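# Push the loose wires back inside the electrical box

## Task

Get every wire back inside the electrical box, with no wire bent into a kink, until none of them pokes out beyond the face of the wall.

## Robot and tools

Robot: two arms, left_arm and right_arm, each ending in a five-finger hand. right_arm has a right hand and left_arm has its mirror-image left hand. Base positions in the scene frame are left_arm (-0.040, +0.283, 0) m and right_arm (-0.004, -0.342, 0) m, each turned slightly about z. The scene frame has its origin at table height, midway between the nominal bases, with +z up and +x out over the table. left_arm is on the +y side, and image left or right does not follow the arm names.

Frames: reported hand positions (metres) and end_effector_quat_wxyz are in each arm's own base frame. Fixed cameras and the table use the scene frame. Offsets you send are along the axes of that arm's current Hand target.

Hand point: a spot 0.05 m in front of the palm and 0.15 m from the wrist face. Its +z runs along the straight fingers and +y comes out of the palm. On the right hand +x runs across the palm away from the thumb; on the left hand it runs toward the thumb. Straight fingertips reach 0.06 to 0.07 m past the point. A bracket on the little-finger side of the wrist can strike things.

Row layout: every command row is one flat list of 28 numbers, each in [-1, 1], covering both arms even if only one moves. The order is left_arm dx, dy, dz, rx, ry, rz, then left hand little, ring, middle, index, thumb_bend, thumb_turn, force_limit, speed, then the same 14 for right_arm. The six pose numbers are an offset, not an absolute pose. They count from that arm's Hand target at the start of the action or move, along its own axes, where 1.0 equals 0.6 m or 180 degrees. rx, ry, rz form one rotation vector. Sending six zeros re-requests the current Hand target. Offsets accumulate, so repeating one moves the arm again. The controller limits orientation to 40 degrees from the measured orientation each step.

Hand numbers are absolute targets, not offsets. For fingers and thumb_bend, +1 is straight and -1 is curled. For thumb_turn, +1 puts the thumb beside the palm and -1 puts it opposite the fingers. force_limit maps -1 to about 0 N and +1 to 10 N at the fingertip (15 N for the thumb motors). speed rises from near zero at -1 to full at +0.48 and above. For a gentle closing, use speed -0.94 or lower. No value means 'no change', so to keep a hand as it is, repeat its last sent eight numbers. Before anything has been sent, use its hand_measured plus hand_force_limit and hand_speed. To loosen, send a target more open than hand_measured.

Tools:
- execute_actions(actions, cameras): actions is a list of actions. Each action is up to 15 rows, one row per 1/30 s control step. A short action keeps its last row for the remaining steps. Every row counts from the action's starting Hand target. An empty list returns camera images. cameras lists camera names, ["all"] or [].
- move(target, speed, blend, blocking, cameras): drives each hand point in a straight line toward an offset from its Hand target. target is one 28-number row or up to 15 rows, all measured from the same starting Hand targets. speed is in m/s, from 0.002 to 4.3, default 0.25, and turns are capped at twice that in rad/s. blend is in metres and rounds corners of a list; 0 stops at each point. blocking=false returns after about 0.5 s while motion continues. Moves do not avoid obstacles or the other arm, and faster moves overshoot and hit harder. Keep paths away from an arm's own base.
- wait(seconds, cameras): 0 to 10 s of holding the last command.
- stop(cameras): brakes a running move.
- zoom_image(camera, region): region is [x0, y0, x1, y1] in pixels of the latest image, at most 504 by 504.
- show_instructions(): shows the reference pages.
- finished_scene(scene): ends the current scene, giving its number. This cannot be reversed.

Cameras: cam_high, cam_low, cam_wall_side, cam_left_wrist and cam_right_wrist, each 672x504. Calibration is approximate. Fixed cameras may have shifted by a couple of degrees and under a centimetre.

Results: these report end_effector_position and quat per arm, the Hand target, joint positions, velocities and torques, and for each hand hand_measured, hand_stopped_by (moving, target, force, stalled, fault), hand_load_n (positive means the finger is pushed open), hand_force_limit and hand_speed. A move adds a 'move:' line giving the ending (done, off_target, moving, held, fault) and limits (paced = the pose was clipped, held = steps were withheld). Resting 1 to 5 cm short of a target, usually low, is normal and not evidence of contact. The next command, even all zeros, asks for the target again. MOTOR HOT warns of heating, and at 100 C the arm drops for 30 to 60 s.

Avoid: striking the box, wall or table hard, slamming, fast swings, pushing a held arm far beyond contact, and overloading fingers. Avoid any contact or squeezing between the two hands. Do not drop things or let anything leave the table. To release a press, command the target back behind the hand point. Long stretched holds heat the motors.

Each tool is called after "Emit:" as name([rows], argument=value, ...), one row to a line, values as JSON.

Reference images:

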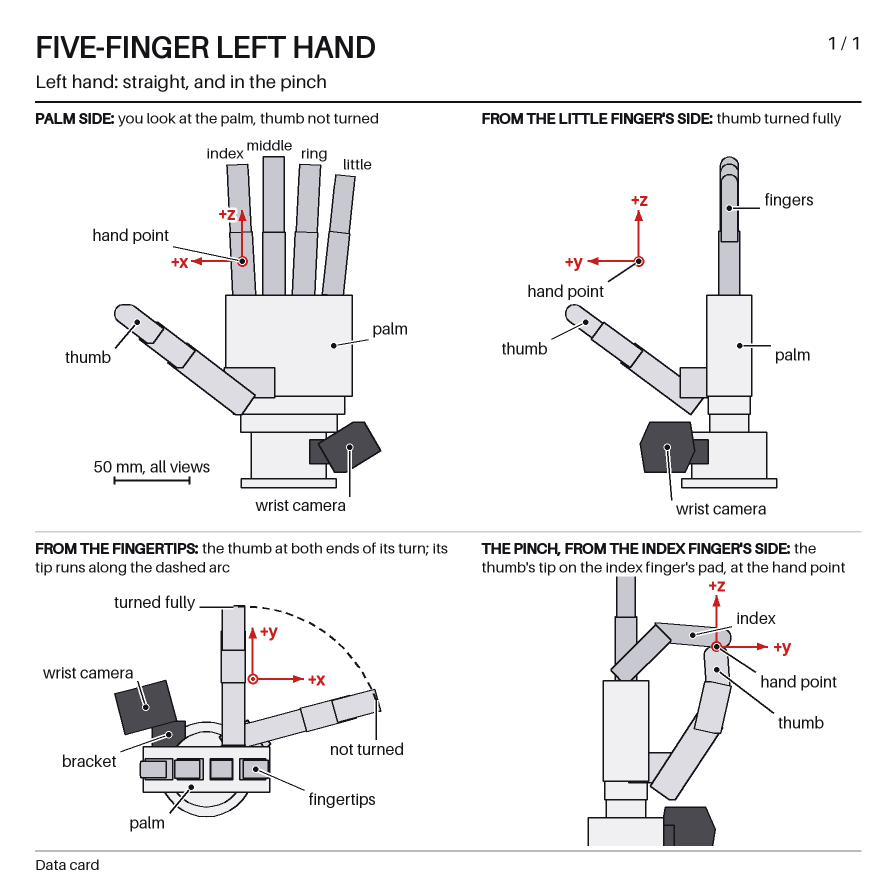

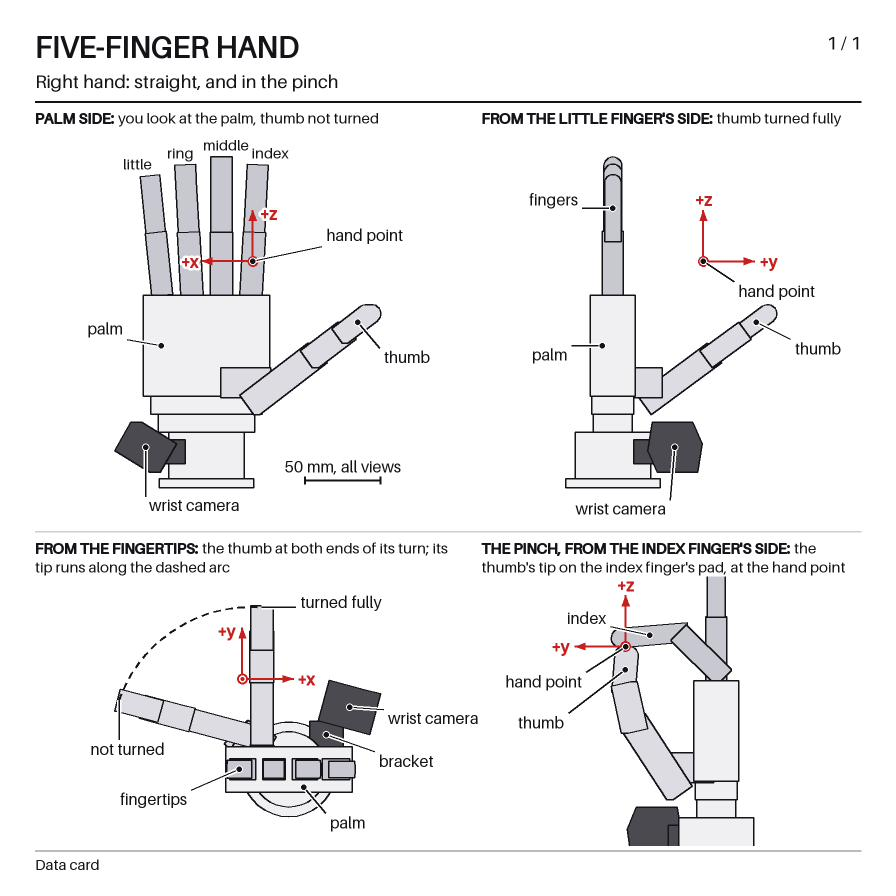

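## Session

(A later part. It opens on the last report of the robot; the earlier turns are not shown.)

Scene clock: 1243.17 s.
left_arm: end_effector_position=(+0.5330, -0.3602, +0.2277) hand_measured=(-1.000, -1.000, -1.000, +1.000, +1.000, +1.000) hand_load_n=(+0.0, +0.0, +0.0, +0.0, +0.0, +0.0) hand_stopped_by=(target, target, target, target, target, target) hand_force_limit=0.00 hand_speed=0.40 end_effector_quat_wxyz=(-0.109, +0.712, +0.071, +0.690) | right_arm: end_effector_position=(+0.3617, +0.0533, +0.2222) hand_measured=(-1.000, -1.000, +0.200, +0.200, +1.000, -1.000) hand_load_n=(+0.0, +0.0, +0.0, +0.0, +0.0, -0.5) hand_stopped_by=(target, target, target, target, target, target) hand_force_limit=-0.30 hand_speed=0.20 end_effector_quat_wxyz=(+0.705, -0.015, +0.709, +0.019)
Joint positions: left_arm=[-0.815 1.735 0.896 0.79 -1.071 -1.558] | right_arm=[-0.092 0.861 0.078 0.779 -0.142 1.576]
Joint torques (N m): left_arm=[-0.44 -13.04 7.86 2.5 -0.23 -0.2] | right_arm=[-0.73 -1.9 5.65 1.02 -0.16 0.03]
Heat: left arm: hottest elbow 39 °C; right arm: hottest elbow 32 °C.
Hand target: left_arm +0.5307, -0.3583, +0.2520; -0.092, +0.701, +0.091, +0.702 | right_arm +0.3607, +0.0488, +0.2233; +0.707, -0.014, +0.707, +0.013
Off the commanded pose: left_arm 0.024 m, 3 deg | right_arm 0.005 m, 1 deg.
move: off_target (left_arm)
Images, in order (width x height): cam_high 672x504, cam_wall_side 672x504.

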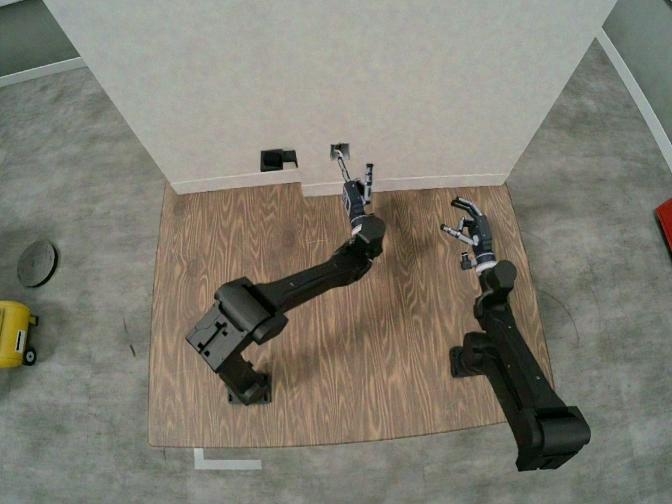

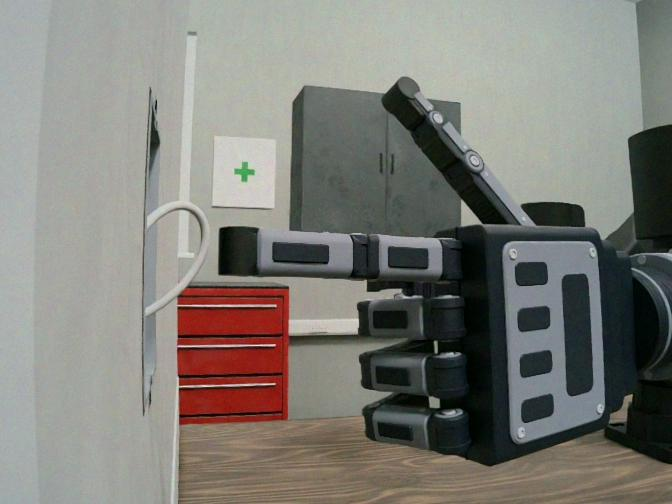

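Emit:
move([
  [0.0,0.0,-0.1167,0,0,0,-1,-1,-1,1,1,1,0,0.4,0,0,0,0,0,0,-1,-1,0.2,0.2,1,-1,-0.3,0.2],
  [0.03,-0.0943,-0.1053,-0.0584,0.0584,0.4975,-1,-1,-0.1,-0.1,1,1,0,0.4,0,0,0,0,0,0,-1,-1,0.2,0.2,1,-1,-0.3,0.2],
  [-0.019,-0.1007,0.0257,-0.0584,0.0584,0.4975,-1,-1,-0.1,-0.1,1,1,0,0.4,0,0,0,0,0,0,-1,-1,0.2,0.2,1,-1,-0.3,0.2],
  [-0.019,-0.0798,0.103,-0.0584,0.0584,0.4975,-1,-1,-0.1,-0.1,1,1,0,0.4,0,0,0,0,0,0,-1,-1,0.2,0.2,1,-1,-0.3,0.2],
], speed=[0.3,0.3,0.2,0.08], cameras=["cam_wall_side","cam_high","cam_left_wrist"])

Emit:
zoom_image(camera="cam_high", region=[310, 130, 370, 180])

Emit:
zoom_image(camera="cam_wall_side", region=[100, 20, 340, 440])

Scene clock: 1259.07 s.
left_arm: end_effector_position=(+0.5607, -0.2888, +0.2151) hand_measured=(-1.000, -1.000, -0.100, -0.100, +1.000, +1.000) hand_load_n=(+0.0, +0.0, +0.0, +0.0, +0.0, +0.0) hand_stopped_by=(target, target, target, target, target, target) hand_force_limit=0.00 hand_speed=0.40 end_effector_quat_wxyz=(+0.502, -0.509, +0.511, -0.477) | right_arm: end_effector_position=(+0.3617, +0.0533, +0.2222) hand_measured=(-1.000, -1.000, +0.200, +0.200, +1.000, -1.000) hand_load_n=(+0.0, +0.0, +0.0, +0.0, +0.0, +0.0) hand_stopped_by=(target, target, target, target, target, target) hand_force_limit=-0.30 hand_speed=0.20 end_effector_quat_wxyz=(+0.705, -0.015, +0.709, +0.019)
Joint positions: left_arm=[-0.621 1.519 0.892 0.576 -0.643 -0.004] | right_arm=[-0.092 0.861 0.078 0.779 -0.142 1.576]
Joint torques (N m): left_arm=[0.03 -8.64 13.68 2.32 0.15 0] | right_arm=[-0.67 -1.73 5.64 1.01 -0.17 0.03]
Heat: left arm: hottest elbow 37 °C; right arm: hottest elbow 32 °C.
Hand target: left_arm +0.5781, -0.2963, +0.2407; +0.507, -0.506, +0.494, -0.494 | right_arm +0.3607, +0.0488, +0.2233; +0.707, -0.014, +0.707, +0.013
Off the commanded pose: left_arm 0.032 m, 3 deg | right_arm 0.005 m, 1 deg.
move: off_target (left_arm); target 2's new numbers were sent with left_arm's hand 0.040 m and 3 deg from that target
camera_calibration:
cam_left_wrist: T_world_to_cam=[[0.0182854, -0.260583, 0.965278, -0.300992], [-0.438644, -0.869659, -0.22646, 0.0546928], [0.898475, -0.419272, -0.130205, -0.479597], [0, 0, 0, 1]] pos_world=[0.4604, -0.231951, 0.240481]
Images, in order (width x height): cam_high 672x504, cam_wall_side 672x504, cam_left_wrist 672x504.

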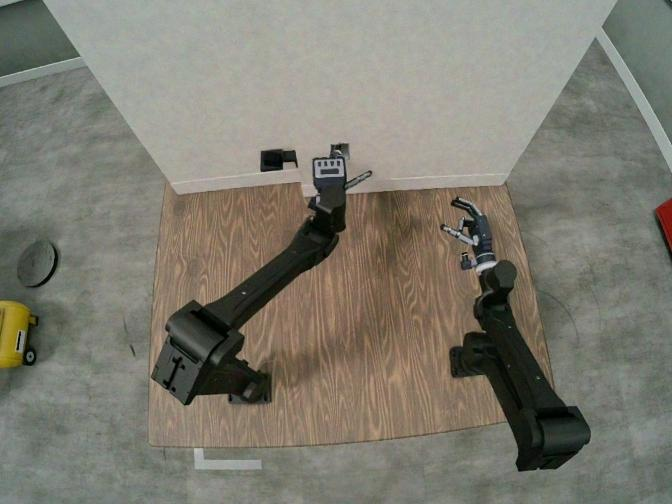

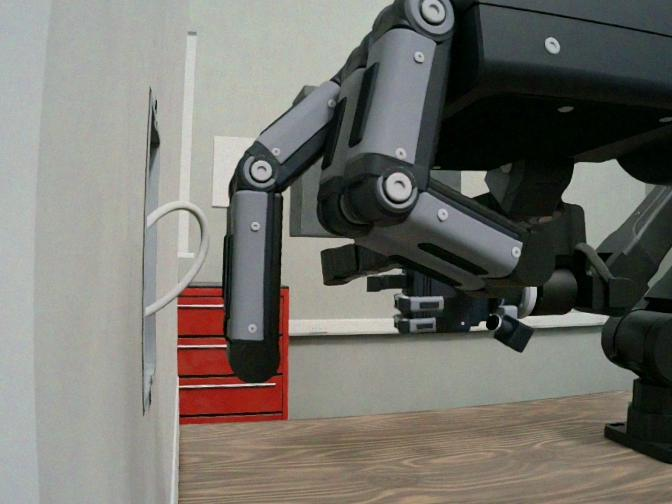

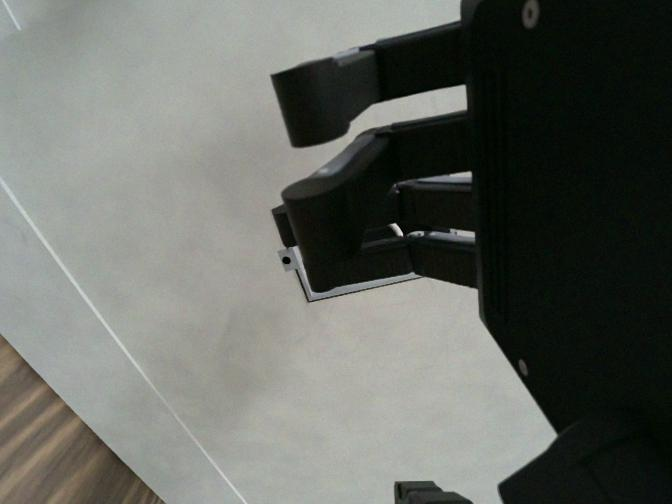

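Scaled by 8.400 from the camera's 672x504 image, which has a finer 960x720 frame.

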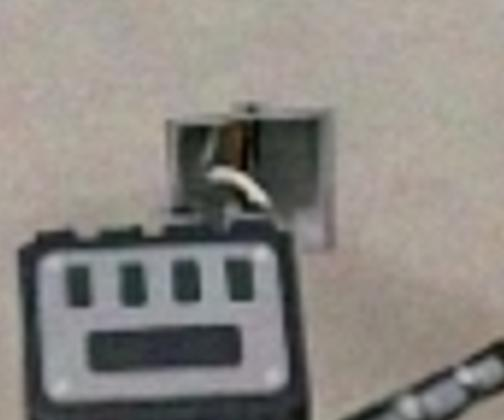

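Scaled by 1.200 from the camera's 672x504 image, which has a finer 960x720 frame.

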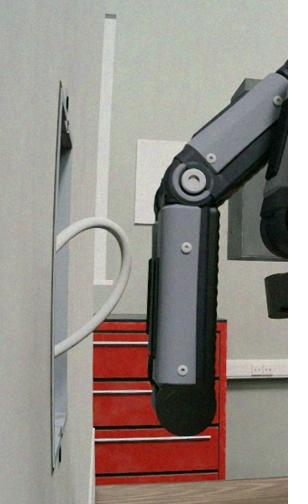

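Emit:
move([
  [0.0,-0.005,0.035,0,0,0,-1,-1,-0.1,-0.1,1,1,0,0.4,0,0,0,0,0,0,-1,-1,0.2,0.2,1,-1,-0.3,0.2],
  [-0.006,-0.003,0.07,0,0,0,-1,-1,-0.1,-0.1,1,1,0,0.4,0,0,0,0,0,0,-1,-1,0.2,0.2,1,-1,-0.3,0.2],
], speed=0.05, cameras=["cam_wall_side","cam_high","cam_left_wrist"])

Emit:
zoom_image(camera="cam_high", region=[310, 130, 370, 180])

Emit:
zoom_image(camera="cam_wall_side", region=[100, 20, 340, 440])

Emit:
zoom_image(camera="cam_left_wrist", region=[200, 150, 440, 330])

Scene clock: 1266.57 s.
left_arm: end_effector_position=(+0.5865, -0.3041, +0.2253) hand_measured=(-1.000, -1.000, -0.100, -0.100, +1.000, +1.000) hand_load_n=(+0.0, +0.0, +0.0, -6.0, +0.0, +0.0) hand_stopped_by=(target, target, target, target, target, target) hand_force_limit=0.00 hand_speed=0.40 end_effector_quat_wxyz=(+0.492, -0.498, +0.514, -0.497) | right_arm: end_effector_position=(+0.3617, +0.0533, +0.2222) hand_measured=(-1.000, -1.000, +0.200, +0.200, +1.000, -1.000) hand_load_n=(+0.0, +0.0, +0.0, +0.0, +0.0, +0.0) hand_stopped_by=(target, target, target, target, target, target) hand_force_limit=-0.30 hand_speed=0.20 end_effector_quat_wxyz=(+0.705, -0.015, +0.709, +0.019)
Joint positions: left_arm=[-0.599 1.569 0.966 0.576 -0.578 -0.004] | right_arm=[-0.092 0.861 0.078 0.779 -0.142 1.576]
Joint torques (N m): left_arm=[3.14 -8.06 15.23 1.54 -0.2 0] | right_arm=[-0.73 -1.79 5.61 0.99 -0.17 0.02]
Heat: left arm: hottest elbow 38 °C; right arm: hottest elbow 32 °C.
Hand target: left_arm +0.6201, -0.2916, +0.2427; +0.507, -0.506, +0.494, -0.494 | right_arm +0.3607, +0.0488, +0.2233; +0.707, -0.014, +0.707, +0.013
Off the commanded pose: left_arm 0.040 m, 3 deg | right_arm 0.005 m, 1 deg.
move: off_target (left_arm)
camera_calibration:
cam_left_wrist: T_world_to_cam=[[-0.0100152, -0.245591, 0.969322, -0.294992], [-0.472143, -0.853347, -0.221086, 0.0783613], [0.881465, -0.459873, -0.107408, -0.515201], [0, 0, 0, 1]] pos_world=[0.488175, -0.242505, 0.24793]
Images, in order (width x height): cam_high 672x504, cam_wall_side 672x504, cam_left_wrist 672x504.

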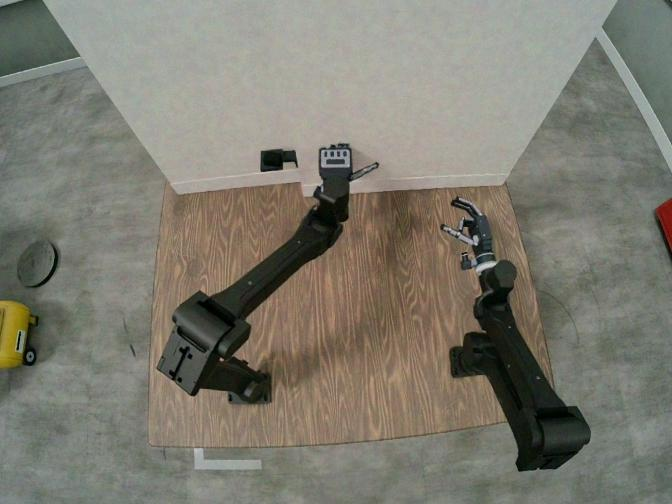

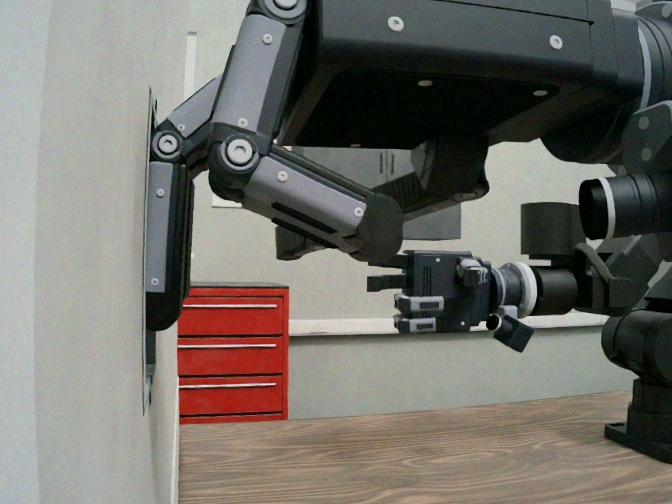

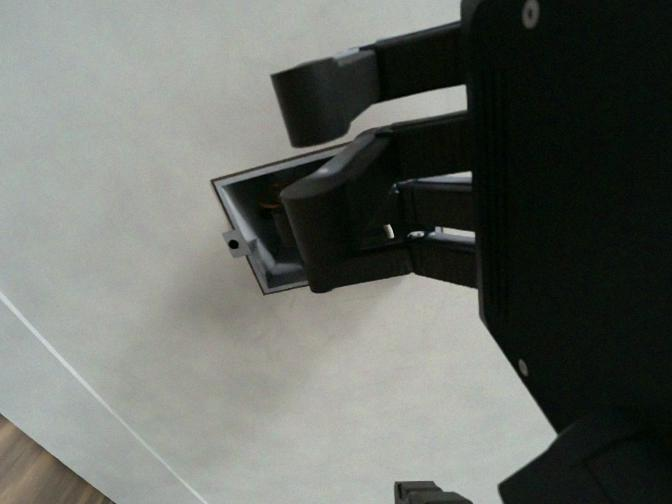

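Scaled by 8.400 from the camera's 672x504 image, which has a finer 960x720 frame.

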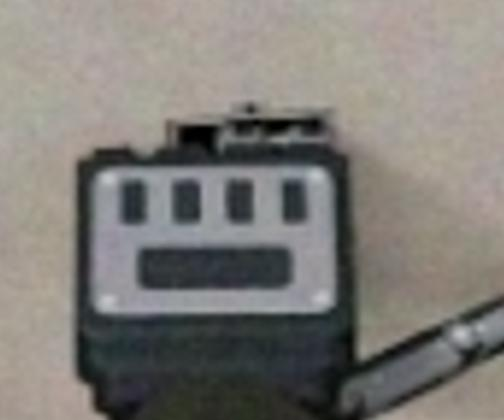

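Scaled by 1.200 from the camera's 672x504 image, which has a finer 960x720 frame.

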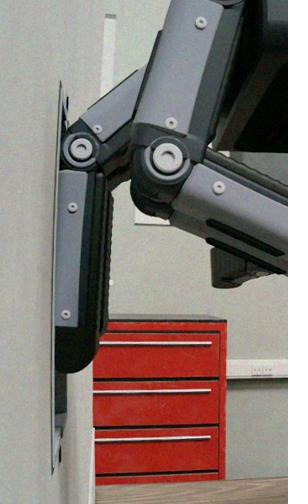

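Scaled by 2.100 from the camera's 672x504 image, which has a finer 960x720 frame.

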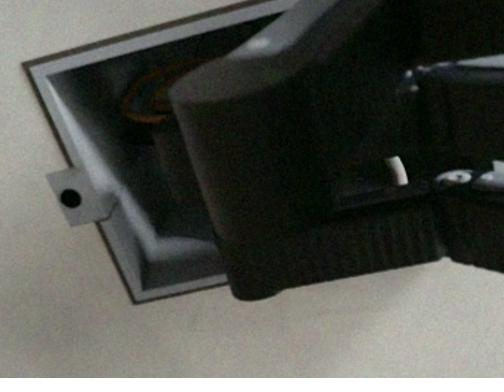

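Emit:
move([
  [0.0,0.0,-0.13,0,0,0,-1,-1,-0.1,-0.1,1,1,0,0.4,0,0,0,0,0,0,-1,-1,0.2,0.2,1,-1,-0.3,0.2],
], speed=0.12, cameras=["cam_wall_side","cam_high","cam_left_wrist"])

Emit:
zoom_image(camera="cam_high", region=[310, 130, 370, 180])

Emit:
zoom_image(camera="cam_wall_side", region=[100, 20, 340, 440])

Scene clock: 1272.63 s.
left_arm: end_effector_position=(+0.5434, -0.2920, +0.2240) hand_measured=(-1.000, -1.000, -0.100, -0.100, +1.000, +1.000) hand_load_n=(+0.0, +0.0, +0.0, +0.0, +0.0, +0.0) hand_stopped_by=(target, target, target, target, target, target) hand_force_limit=0.00 hand_speed=0.40 end_effector_quat_wxyz=(+0.504, -0.509, +0.506, -0.481) | right_arm: end_effector_position=(+0.3617, +0.0533, +0.2222) hand_measured=(-1.000, -1.000, +0.200, +0.200, +1.000, -1.000) hand_load_n=(+0.0, +0.0, +0.0, +0.0, +0.0, -0.5) hand_stopped_by=(target, target, target, target, target, target) hand_force_limit=-0.30 hand_speed=0.20 end_effector_quat_wxyz=(+0.705, -0.015, +0.709, +0.019)
Joint positions: left_arm=[-0.651 1.479 0.864 0.576 -0.676 -0.004] | right_arm=[-0.092 0.861 0.078 0.779 -0.142 1.576]
Joint torques (N m): left_arm=[-0.97 -10.46 9.33 2.48 -0.2 -0.01] | right_arm=[-0.67 -1.85 5.61 1.01 -0.18 0.02]
Heat: left arm: hottest elbow 39 °C; right arm: hottest elbow 32 °C.
Hand target: left_arm +0.5421, -0.2934, +0.2425; +0.507, -0.506, +0.494, -0.494 | right_arm +0.3607, +0.0488, +0.2233; +0.707, -0.014, +0.707, +0.013
Off the commanded pose: left_arm 0.019 m, 2 deg | right_arm 0.005 m, 1 deg.
move: off_target (left_arm)
camera_calibration:
cam_left_wrist: T_world_to_cam=[[0.00845067, -0.254428, 0.967055, -0.303304], [-0.433564, -0.872391, -0.225734, 0.042565], [0.901083, -0.417372, -0.117683, -0.467932], [0, 0, 0, 1]] pos_world=[0.442664, -0.235337, 0.247852]
Images, in order (width x height): cam_high 672x504, cam_wall_side 672x504, cam_left_wrist 672x504.

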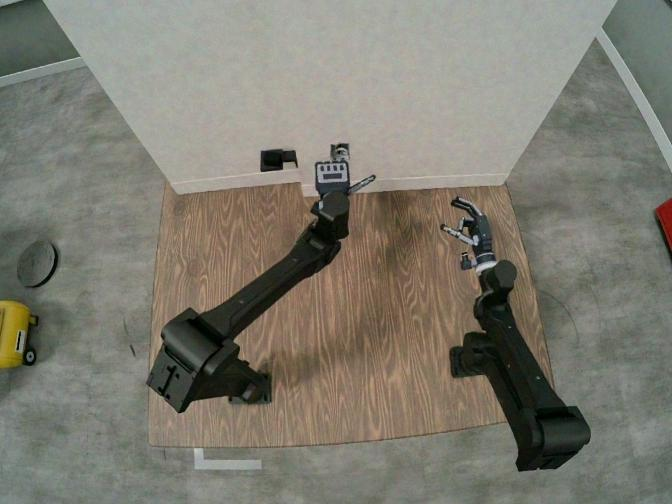

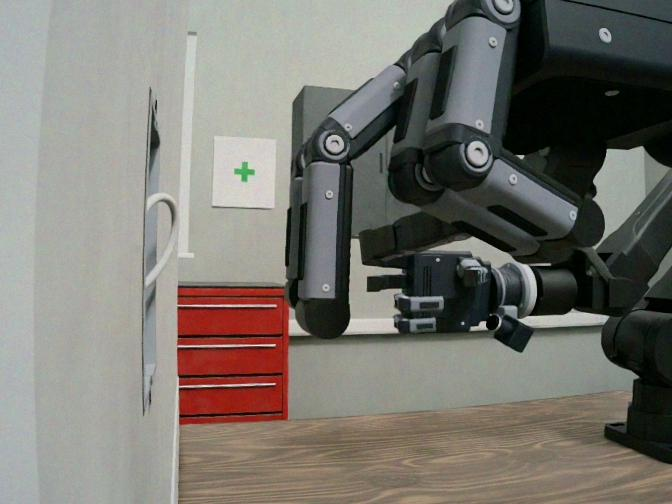

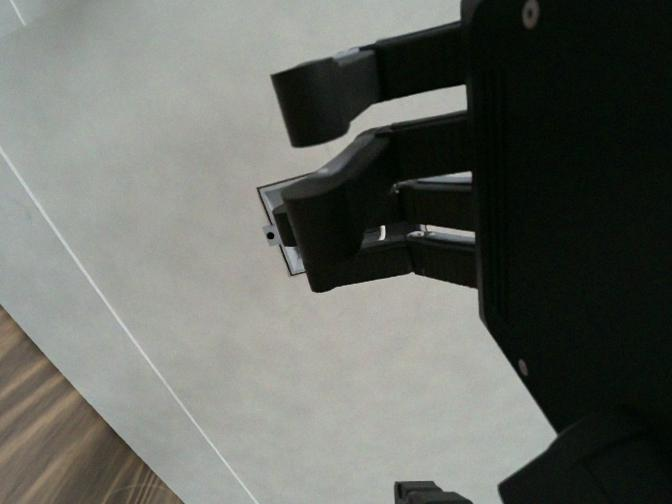

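Scaled by 8.400 from the camera's 672x504 image, which has a finer 960x720 frame.

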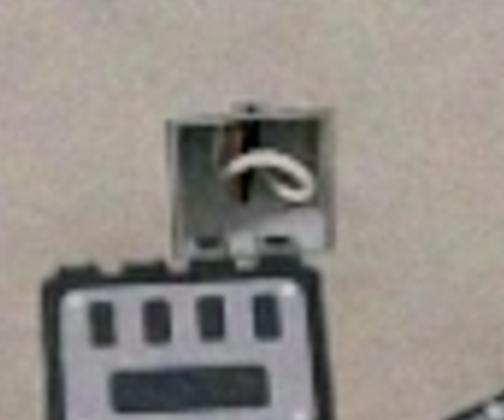

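Scaled by 1.200 from the camera's 672x504 image, which has a finer 960x720 frame.

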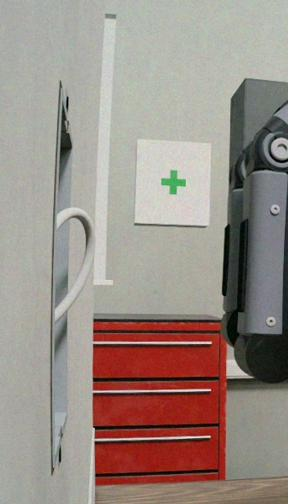

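Emit:
move([
  [0.0178,0.0025,0.0627,0,0,0,-1,-1,-0.1,-0.1,1,1,0,0.4,0,0,0,0,0,0,-1,-1,0.2,0.2,1,-1,-0.3,0.2],
  [0.0095,0.0025,0.0962,0,0,0,-1,-1,-0.1,-0.1,1,1,0,0.4,0,0,0,0,0,0,-1,-1,0.2,0.2,1,-1,-0.3,0.2],
  [-0.004,0.0025,0.1217,0,0,0,-1,-1,-0.1,-0.1,1,1,0,0.4,0,0,0,0,0,0,-1,-1,0.2,0.2,1,-1,-0.3,0.2],
], speed=0.05, blend=[0.003,0.003,0], cameras=["cam_wall_side","cam_high","cam_left_wrist"])

Emit:
zoom_image(camera="cam_high", region=[310, 130, 370, 180])

Emit:
zoom_image(camera="cam_wall_side", region=[100, 20, 340, 440])

Emit:
zoom_image(camera="cam_left_wrist", region=[200, 150, 440, 330])

Scene clock: 1283.57 s.
left_arm: end_effector_position=(+0.5847, -0.2911, +0.2172) hand_measured=(-1.000, -1.000, -0.100, -0.100, +1.000, +1.000) hand_load_n=(+0.0, +0.0, -10.0, -0.5, +0.0, +0.0) hand_stopped_by=(target, target, target, target, target, target) hand_force_limit=0.00 hand_speed=0.40 end_effector_quat_wxyz=(+0.499, -0.504, +0.513, -0.483) | right_arm: end_effector_position=(+0.3617, +0.0533, +0.2222) hand_measured=(-1.000, -1.000, +0.200, +0.200, +1.000, -1.000) hand_load_n=(+0.0, +0.0, +0.0, +0.0, +0.0, -0.5) hand_stopped_by=(target, target, target, target, target, target) hand_force_limit=-0.30 hand_speed=0.20 end_effector_quat_wxyz=(+0.705, -0.015, +0.709, +0.019)
Joint positions: left_arm=[-0.59 1.564 0.946 0.576 -0.597 0] | right_arm=[-0.092 0.861 0.078 0.779 -0.142 1.576]
Joint torques (N m): left_arm=[2.02 -8.23 15.41 1.84 0.53 -0.05] | right_arm=[-0.62 -1.67 5.65 1.01 -0.17 0.02]
Heat: left arm: hottest elbow 38 °C; right arm: hottest elbow 32 °C.
Hand target: left_arm +0.6151, -0.2893, +0.2411; +0.507, -0.506, +0.494, -0.494 | right_arm +0.3607, +0.0488, +0.2233; +0.707, -0.014, +0.707, +0.013
Off the commanded pose: left_arm 0.039 m, 3 deg | right_arm 0.005 m, 1 deg.
move: off_target (left_arm)
camera_calibration:
cam_left_wrist: T_world_to_cam=[[0.00857945, -0.258301, 0.966026, -0.297893], [-0.450637, -0.863401, -0.226858, 0.0725896], [0.892666, -0.433381, -0.123807, -0.503799], [0, 0, 0, 1]] pos_world=[0.484992, -0.232609, 0.241866]
Images, in order (width x height): cam_high 672x504, cam_wall_side 672x504, cam_left_wrist 672x504.

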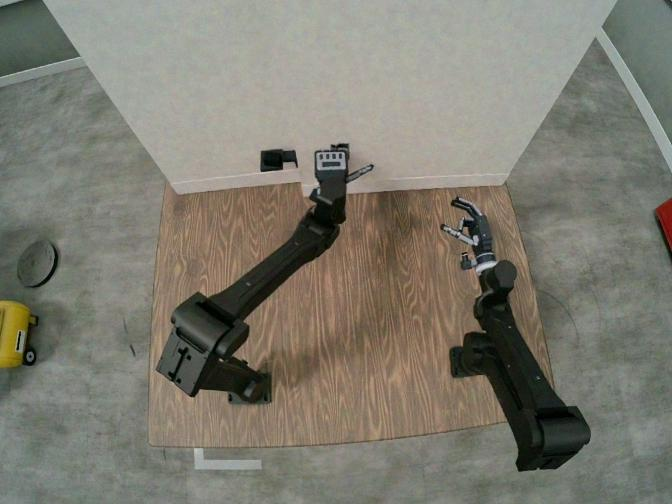

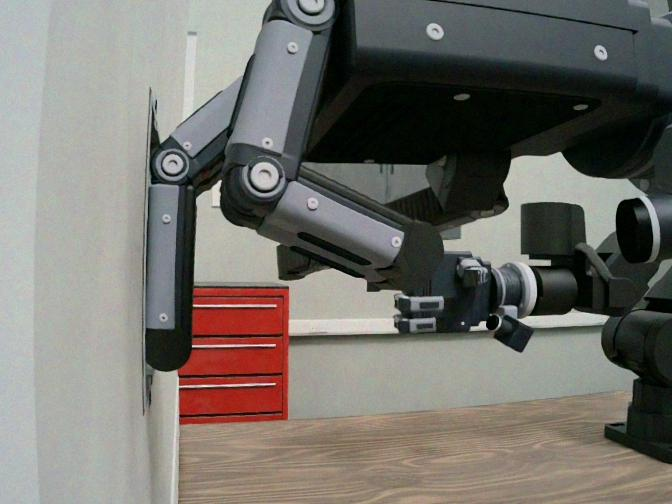

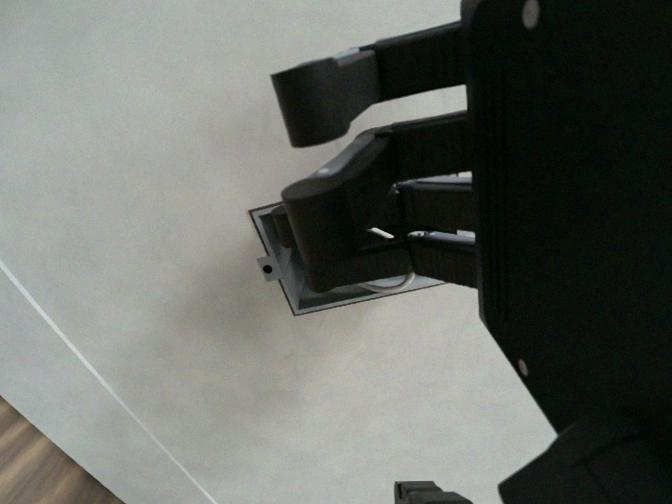

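Scaled by 8.400 from the camera's 672x504 image, which has a finer 960x720 frame.

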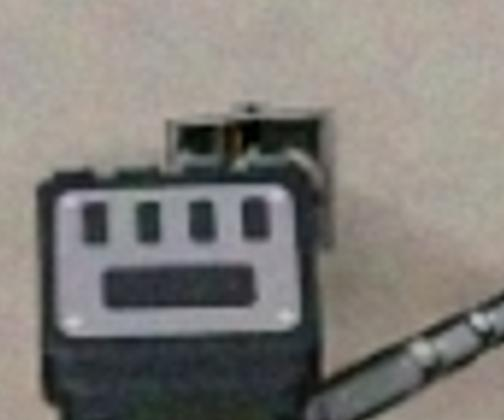

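Scaled by 1.200 from the camera's 672x504 image, which has a finer 960x720 frame.

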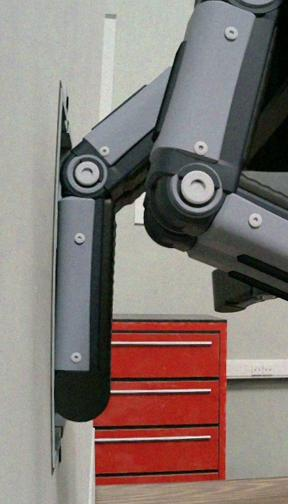

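Scaled by 2.100 from the camera's 672x504 image, which has a finer 960x720 frame.

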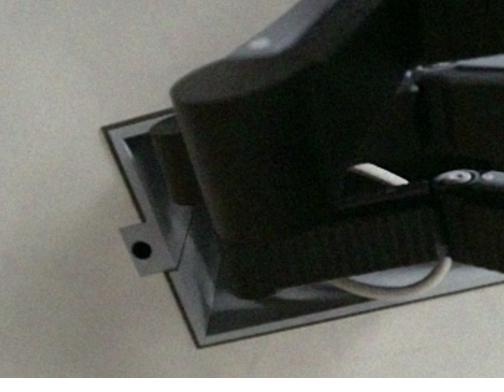

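Emit:
move([
  [0.0,0.0,-0.08,0,0,0,-1,-1,-0.1,-0.1,1,1,0,0.4,0,0,0,0,0,0,-1,-1,0.2,0.2,1,-1,-0.3,0.2],
  [0.03,0.0,-0.085,0,0,0,-1,-1,-0.1,-0.1,1,1,0,0.4,0,0,0,0,0,0,-1,-1,0.2,0.2,1,-1,-0.3,0.2],
  [0.026,-0.002,-0.03,0,0,0,-1,-1,-0.1,-0.1,1,1,0,0.4,0,0,0,0,0,0,-1,-1,0.2,0.2,1,-1,-0.3,0.2],
], speed=0.06, cameras=["cam_wall_side","cam_high","cam_left_wrist"])

Emit:
zoom_image(camera="cam_high", region=[310, 130, 370, 180])

Emit:
zoom_image(camera="cam_left_wrist", region=[200, 150, 440, 330])

Scene clock: 1294.87 s.
left_arm: end_effector_position=(+0.5793, -0.2988, +0.2183) hand_measured=(-1.000, -1.000, -0.100, -0.100, +1.000, +1.000) hand_load_n=(+0.0, +0.0, +0.0, -0.5, +0.0, +0.0) hand_stopped_by=(target, target, target, target, target, target) hand_force_limit=0.00 hand_speed=0.40 end_effector_quat_wxyz=(+0.503, -0.507, +0.509, -0.480) | right_arm: end_effector_position=(+0.3617, +0.0533, +0.2222) hand_measured=(-1.000, -1.000, +0.200, +0.200, +1.000, -1.000) hand_load_n=(+0.0, +0.0, +0.0, +0.0, +0.0, +0.0) hand_stopped_by=(target, target, target, target, target, target) hand_force_limit=-0.30 hand_speed=0.20 end_effector_quat_wxyz=(+0.705, -0.015, +0.709, +0.019)
Joint positions: left_arm=[-0.615 1.566 0.949 0.576 -0.636 0.001] | right_arm=[-0.092 0.861 0.078 0.779 -0.142 1.576]
Joint torques (N m): left_arm=[0.21 -9.64 14.06 1.77 0.16 -0.05] | right_arm=[-0.73 -1.9 5.64 1.02 -0.17 0.02]
Heat: left arm: hottest elbow 40 °C; right arm: hottest elbow 32 °C.
Hand target: left_arm +0.5975, -0.3052, +0.2423; +0.507, -0.506, +0.494, -0.494 | right_arm +0.3607, +0.0488, +0.2233; +0.707, -0.014, +0.707, +0.013
Off the commanded pose: left_arm 0.031 m, 2 deg | right_arm 0.005 m, 1 deg.
move: off_target (left_arm)
camera_calibration:
cam_left_wrist: T_world_to_cam=[[0.00970795, -0.258748, 0.965896, -0.301679], [-0.438215, -0.869347, -0.228479, 0.0551149], [0.898818, -0.421052, -0.121827, -0.502542], [0, 0, 0, 1]] pos_world=[0.478775, -0.241741, 0.242761]
Images, in order (width x height): cam_high 672x504, cam_wall_side 672x504, cam_left_wrist 672x504.

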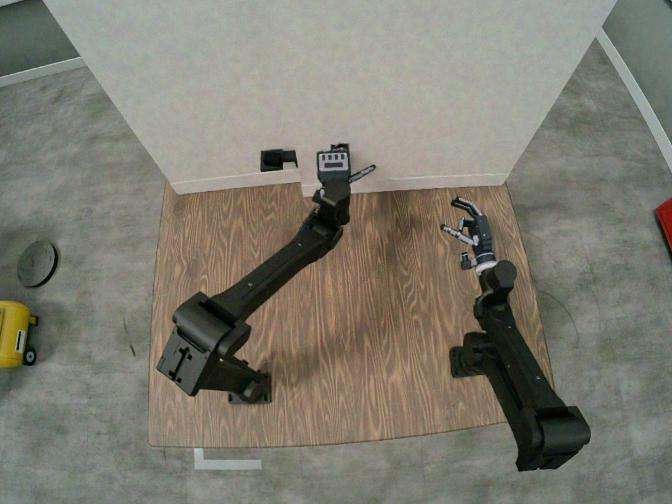

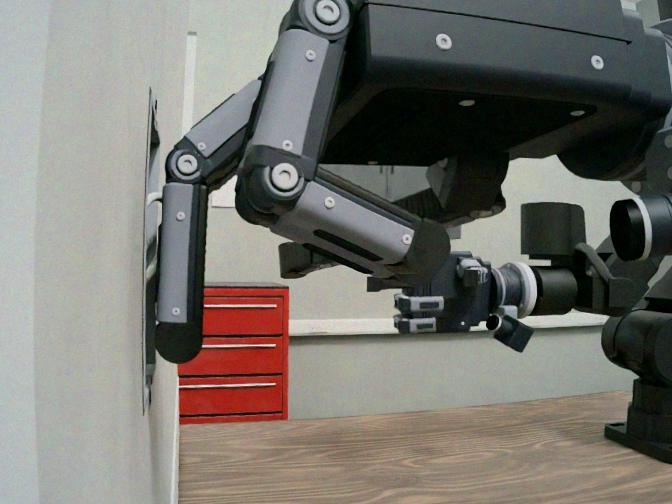

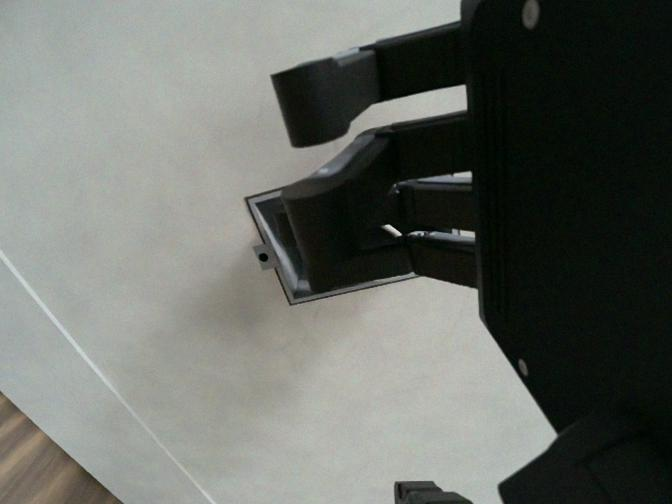

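Scaled by 8.400 from the camera's 672x504 image, which has a finer 960x720 frame.

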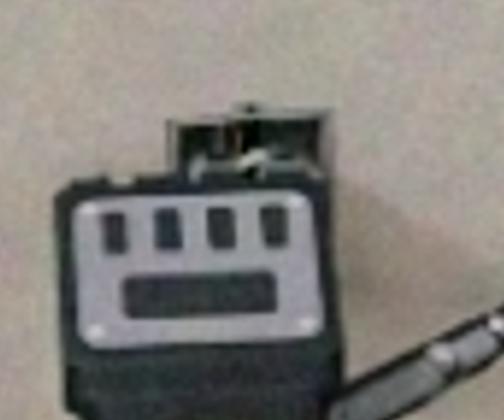

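Scaled by 2.100 from the camera's 672x504 image, which has a finer 960x720 frame.

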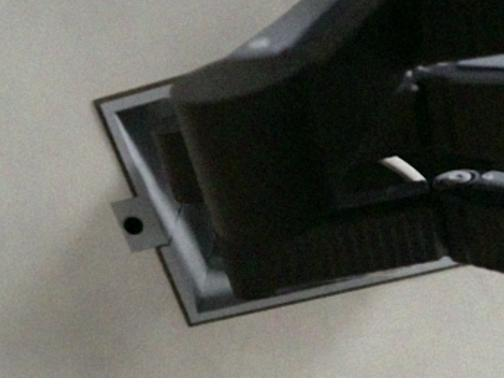

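Emit:
move([
  [-0.009,0.002,0.028,0,0,0,-1,-1,-0.1,-0.1,1,1,0,0.4,0,0,0,0,0,0,-1,-1,0.2,0.2,1,-1,-0.3,0.2],
], speed=0.04, cameras=["cam_wall_side","cam_high","cam_left_wrist"])

Emit:
zoom_image(camera="cam_left_wrist", region=[200, 150, 440, 330])

Emit:
zoom_image(camera="cam_wall_side", region=[100, 20, 340, 440])

Scene clock: 1298.97 s.
left_arm: end_effector_position=(+0.5861, -0.2981, +0.2191) hand_measured=(-1.000, -1.000, -0.100, -0.100, +1.000, +1.000) hand_load_n=(+0.0, +0.0, +0.0, -2.0, +0.0, -0.5) hand_stopped_by=(target, target, target, target, target, target) hand_force_limit=0.00 hand_speed=0.40 end_effector_quat_wxyz=(+0.500, -0.504, +0.511, -0.484) | right_arm: end_effector_position=(+0.3617, +0.0533, +0.2222) hand_measured=(-1.000, -1.000, +0.200, +0.200, +1.000, -1.000) hand_load_n=(+0.0, +0.0, +0.0, +0.0, +0.0, +0.0) hand_stopped_by=(target, target, target, target, target, target) hand_force_limit=-0.30 hand_speed=0.20 end_effector_quat_wxyz=(+0.705, -0.015, +0.709, +0.019)
Joint positions: left_arm=[-0.601 1.574 0.961 0.576 -0.609 0.001] | right_arm=[-0.092 0.861 0.078 0.779 -0.142 1.576]
Joint torques (N m): left_arm=[1.2 -8.29 15.41 1.72 0.24 -0.04] | right_arm=[-0.73 -1.79 5.63 0.99 -0.17 0.02]
Heat: left arm: hottest elbow 41 °C; right arm: hottest elbow 32 °C.
Hand target: left_arm +0.6141, -0.2994, +0.2410; +0.507, -0.506, +0.494, -0.494 | right_arm +0.3607, +0.0488, +0.2233; +0.707, -0.014, +0.707, +0.013
Off the commanded pose: left_arm 0.036 m, 2 deg | right_arm 0.005 m, 1 deg.
move: off_target (left_arm)
camera_calibration:
cam_left_wrist: T_world_to_cam=[[0.00495763, -0.25655, 0.966518, -0.299018], [-0.448726, -0.864327, -0.227123, 0.0662704], [0.893656, -0.432576, -0.119406, -0.50921], [0, 0, 0, 1]] pos_world=[0.486278, -0.239706, 0.243256]
Images, in order (width x height): cam_high 672x504, cam_wall_side 672x504, cam_left_wrist 672x504.

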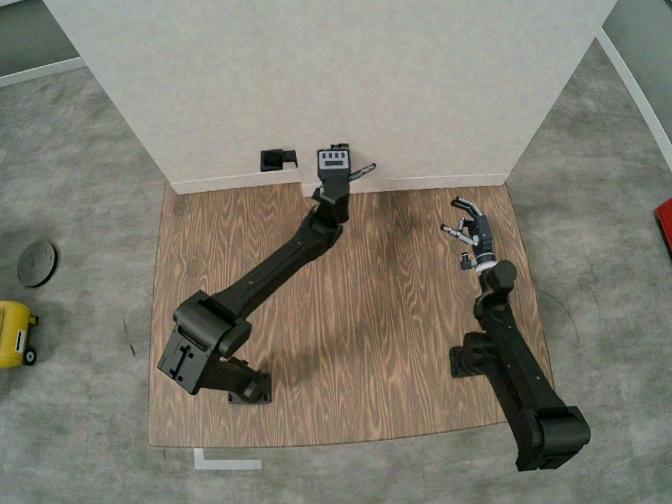

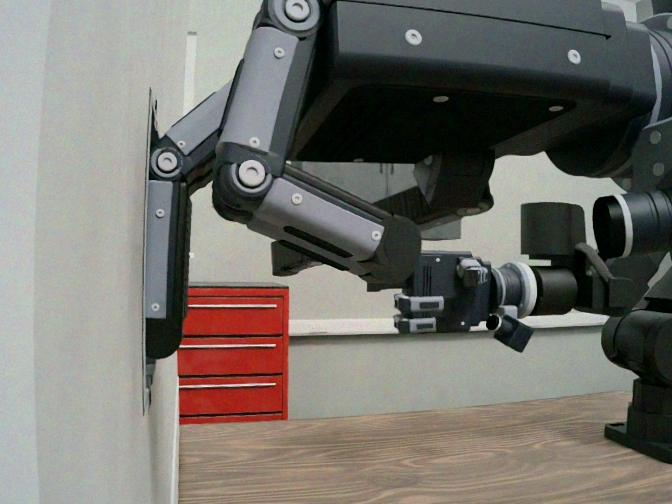

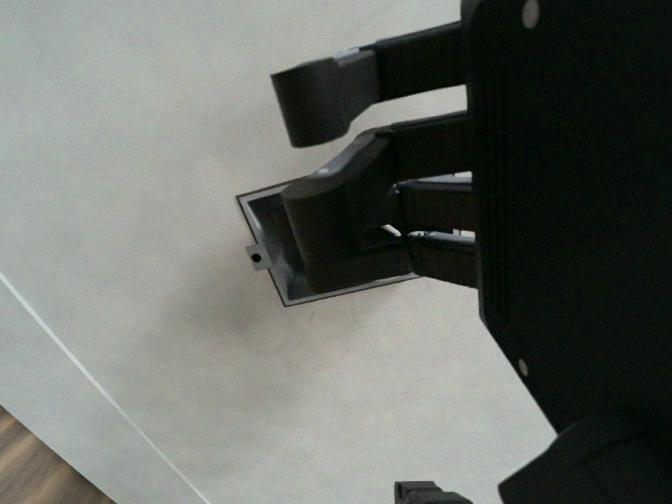

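Scaled by 2.100 from the camera's 672x504 image, which has a finer 960x720 frame.

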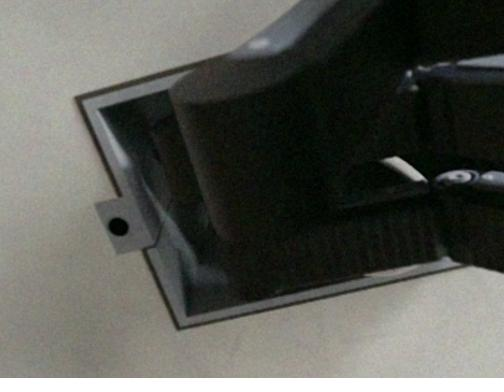

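Scaled by 1.200 from the camera's 672x504 image, which has a finer 960x720 frame.

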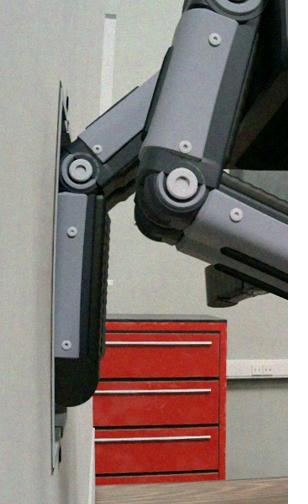

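Emit:
move([
  [-0.007,0.002,0.025,0,0,0,-1,-1,-0.1,-0.1,1,1,0,0.4,0,0,0,0,0,0,-1,-1,0.2,0.2,1,-1,-0.3,0.2],
], speed=0.04, cameras=["cam_wall_side","cam_high","cam_left_wrist"])

Emit:
zoom_image(camera="cam_left_wrist", region=[200, 150, 440, 330])

Emit:
zoom_image(camera="cam_wall_side", region=[100, 20, 340, 440])

Scene clock: 1303.23 s.
left_arm: end_effector_position=(+0.5939, -0.2967, +0.2214) hand_measured=(-1.000, -1.000, -0.100, -0.100, +1.000, +1.000) hand_load_n=(+0.0, +0.0, -1.0, -3.0, +0.0, +0.0) hand_stopped_by=(target, target, target, target, target, target) hand_force_limit=0.00 hand_speed=0.40 end_effector_quat_wxyz=(+0.498, -0.502, +0.511, -0.488) | right_arm: end_effector_position=(+0.3617, +0.0533, +0.2222) hand_measured=(-1.000, -1.000, +0.200, +0.200, +1.000, -1.000) hand_load_n=(+0.0, +0.0, +0.0, +0.0, +0.0, -0.5) hand_stopped_by=(target, target, target, target, target, target) hand_force_limit=-0.30 hand_speed=0.20 end_effector_quat_wxyz=(+0.705, -0.015, +0.709, +0.019)
Joint positions: left_arm=[-0.587 1.584 0.976 0.575 -0.588 0.001] | right_arm=[-0.092 0.861 0.078 0.779 -0.142 1.576]
Joint torques (N m): left_arm=[2.26 -7.47 16.32 1.66 0.37 -0.04] | right_arm=[-0.62 -1.79 5.65 0.99 -0.17 0.03]
Heat: left arm: hottest elbow 42 °C; right arm: hottest elbow 32 °C.
Hand target: left_arm +0.6289, -0.2951, +0.2400; +0.507, -0.506, +0.494, -0.494 | right_arm +0.3607, +0.0488, +0.2233; +0.707, -0.014, +0.707, +0.013
Off the commanded pose: left_arm 0.040 m, 2 deg | right_arm 0.005 m, 1 deg.
move: off_target (left_arm)
camera_calibration:
cam_left_wrist: T_world_to_cam=[[-0.000418659, -0.253276, 0.967394, -0.296924], [-0.453842, -0.861979, -0.225874, 0.0749043], [0.891082, -0.439138, -0.114587, -0.516788], [0, 0, 0, 1]] pos_world=[0.494371, -0.23758, 0.244945]
Images, in order (width x height): cam_high 672x504, cam_wall_side 672x504, cam_left_wrist 672x504.

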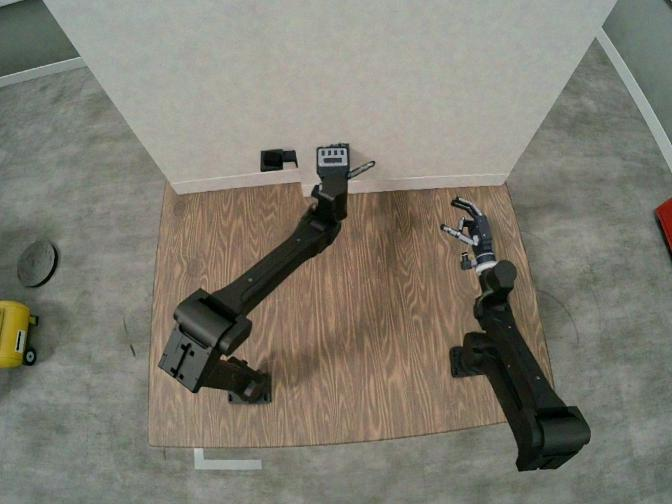

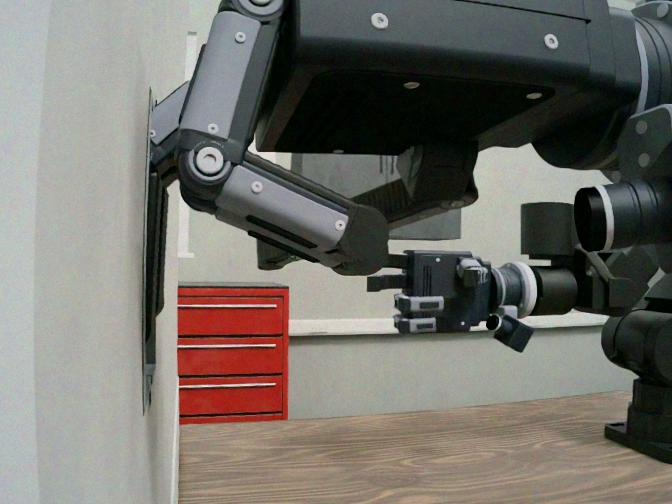

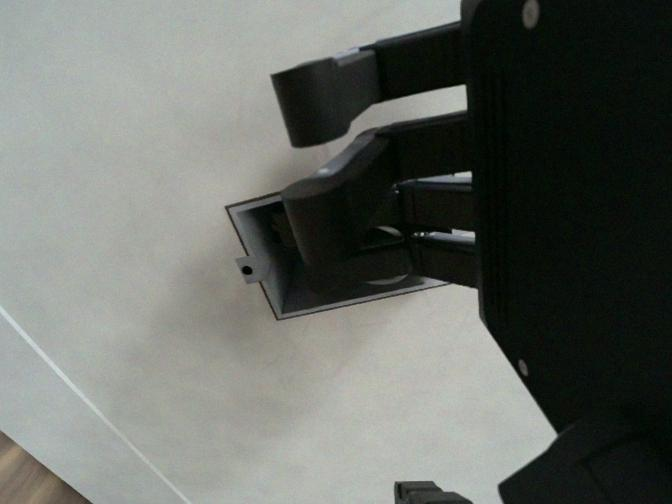

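Scaled by 2.100 from the camera's 672x504 image, which has a finer 960x720 frame.

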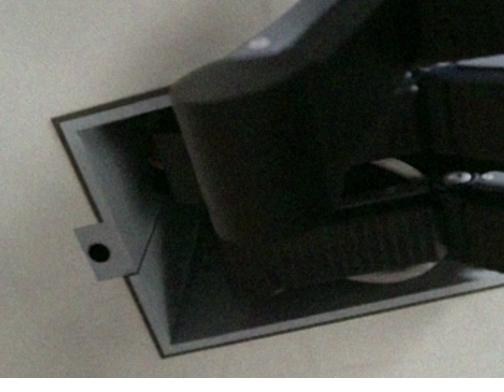

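Scaled by 1.200 from the camera's 672x504 image, which has a finer 960x720 frame.

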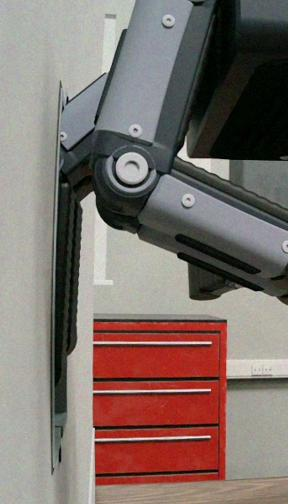

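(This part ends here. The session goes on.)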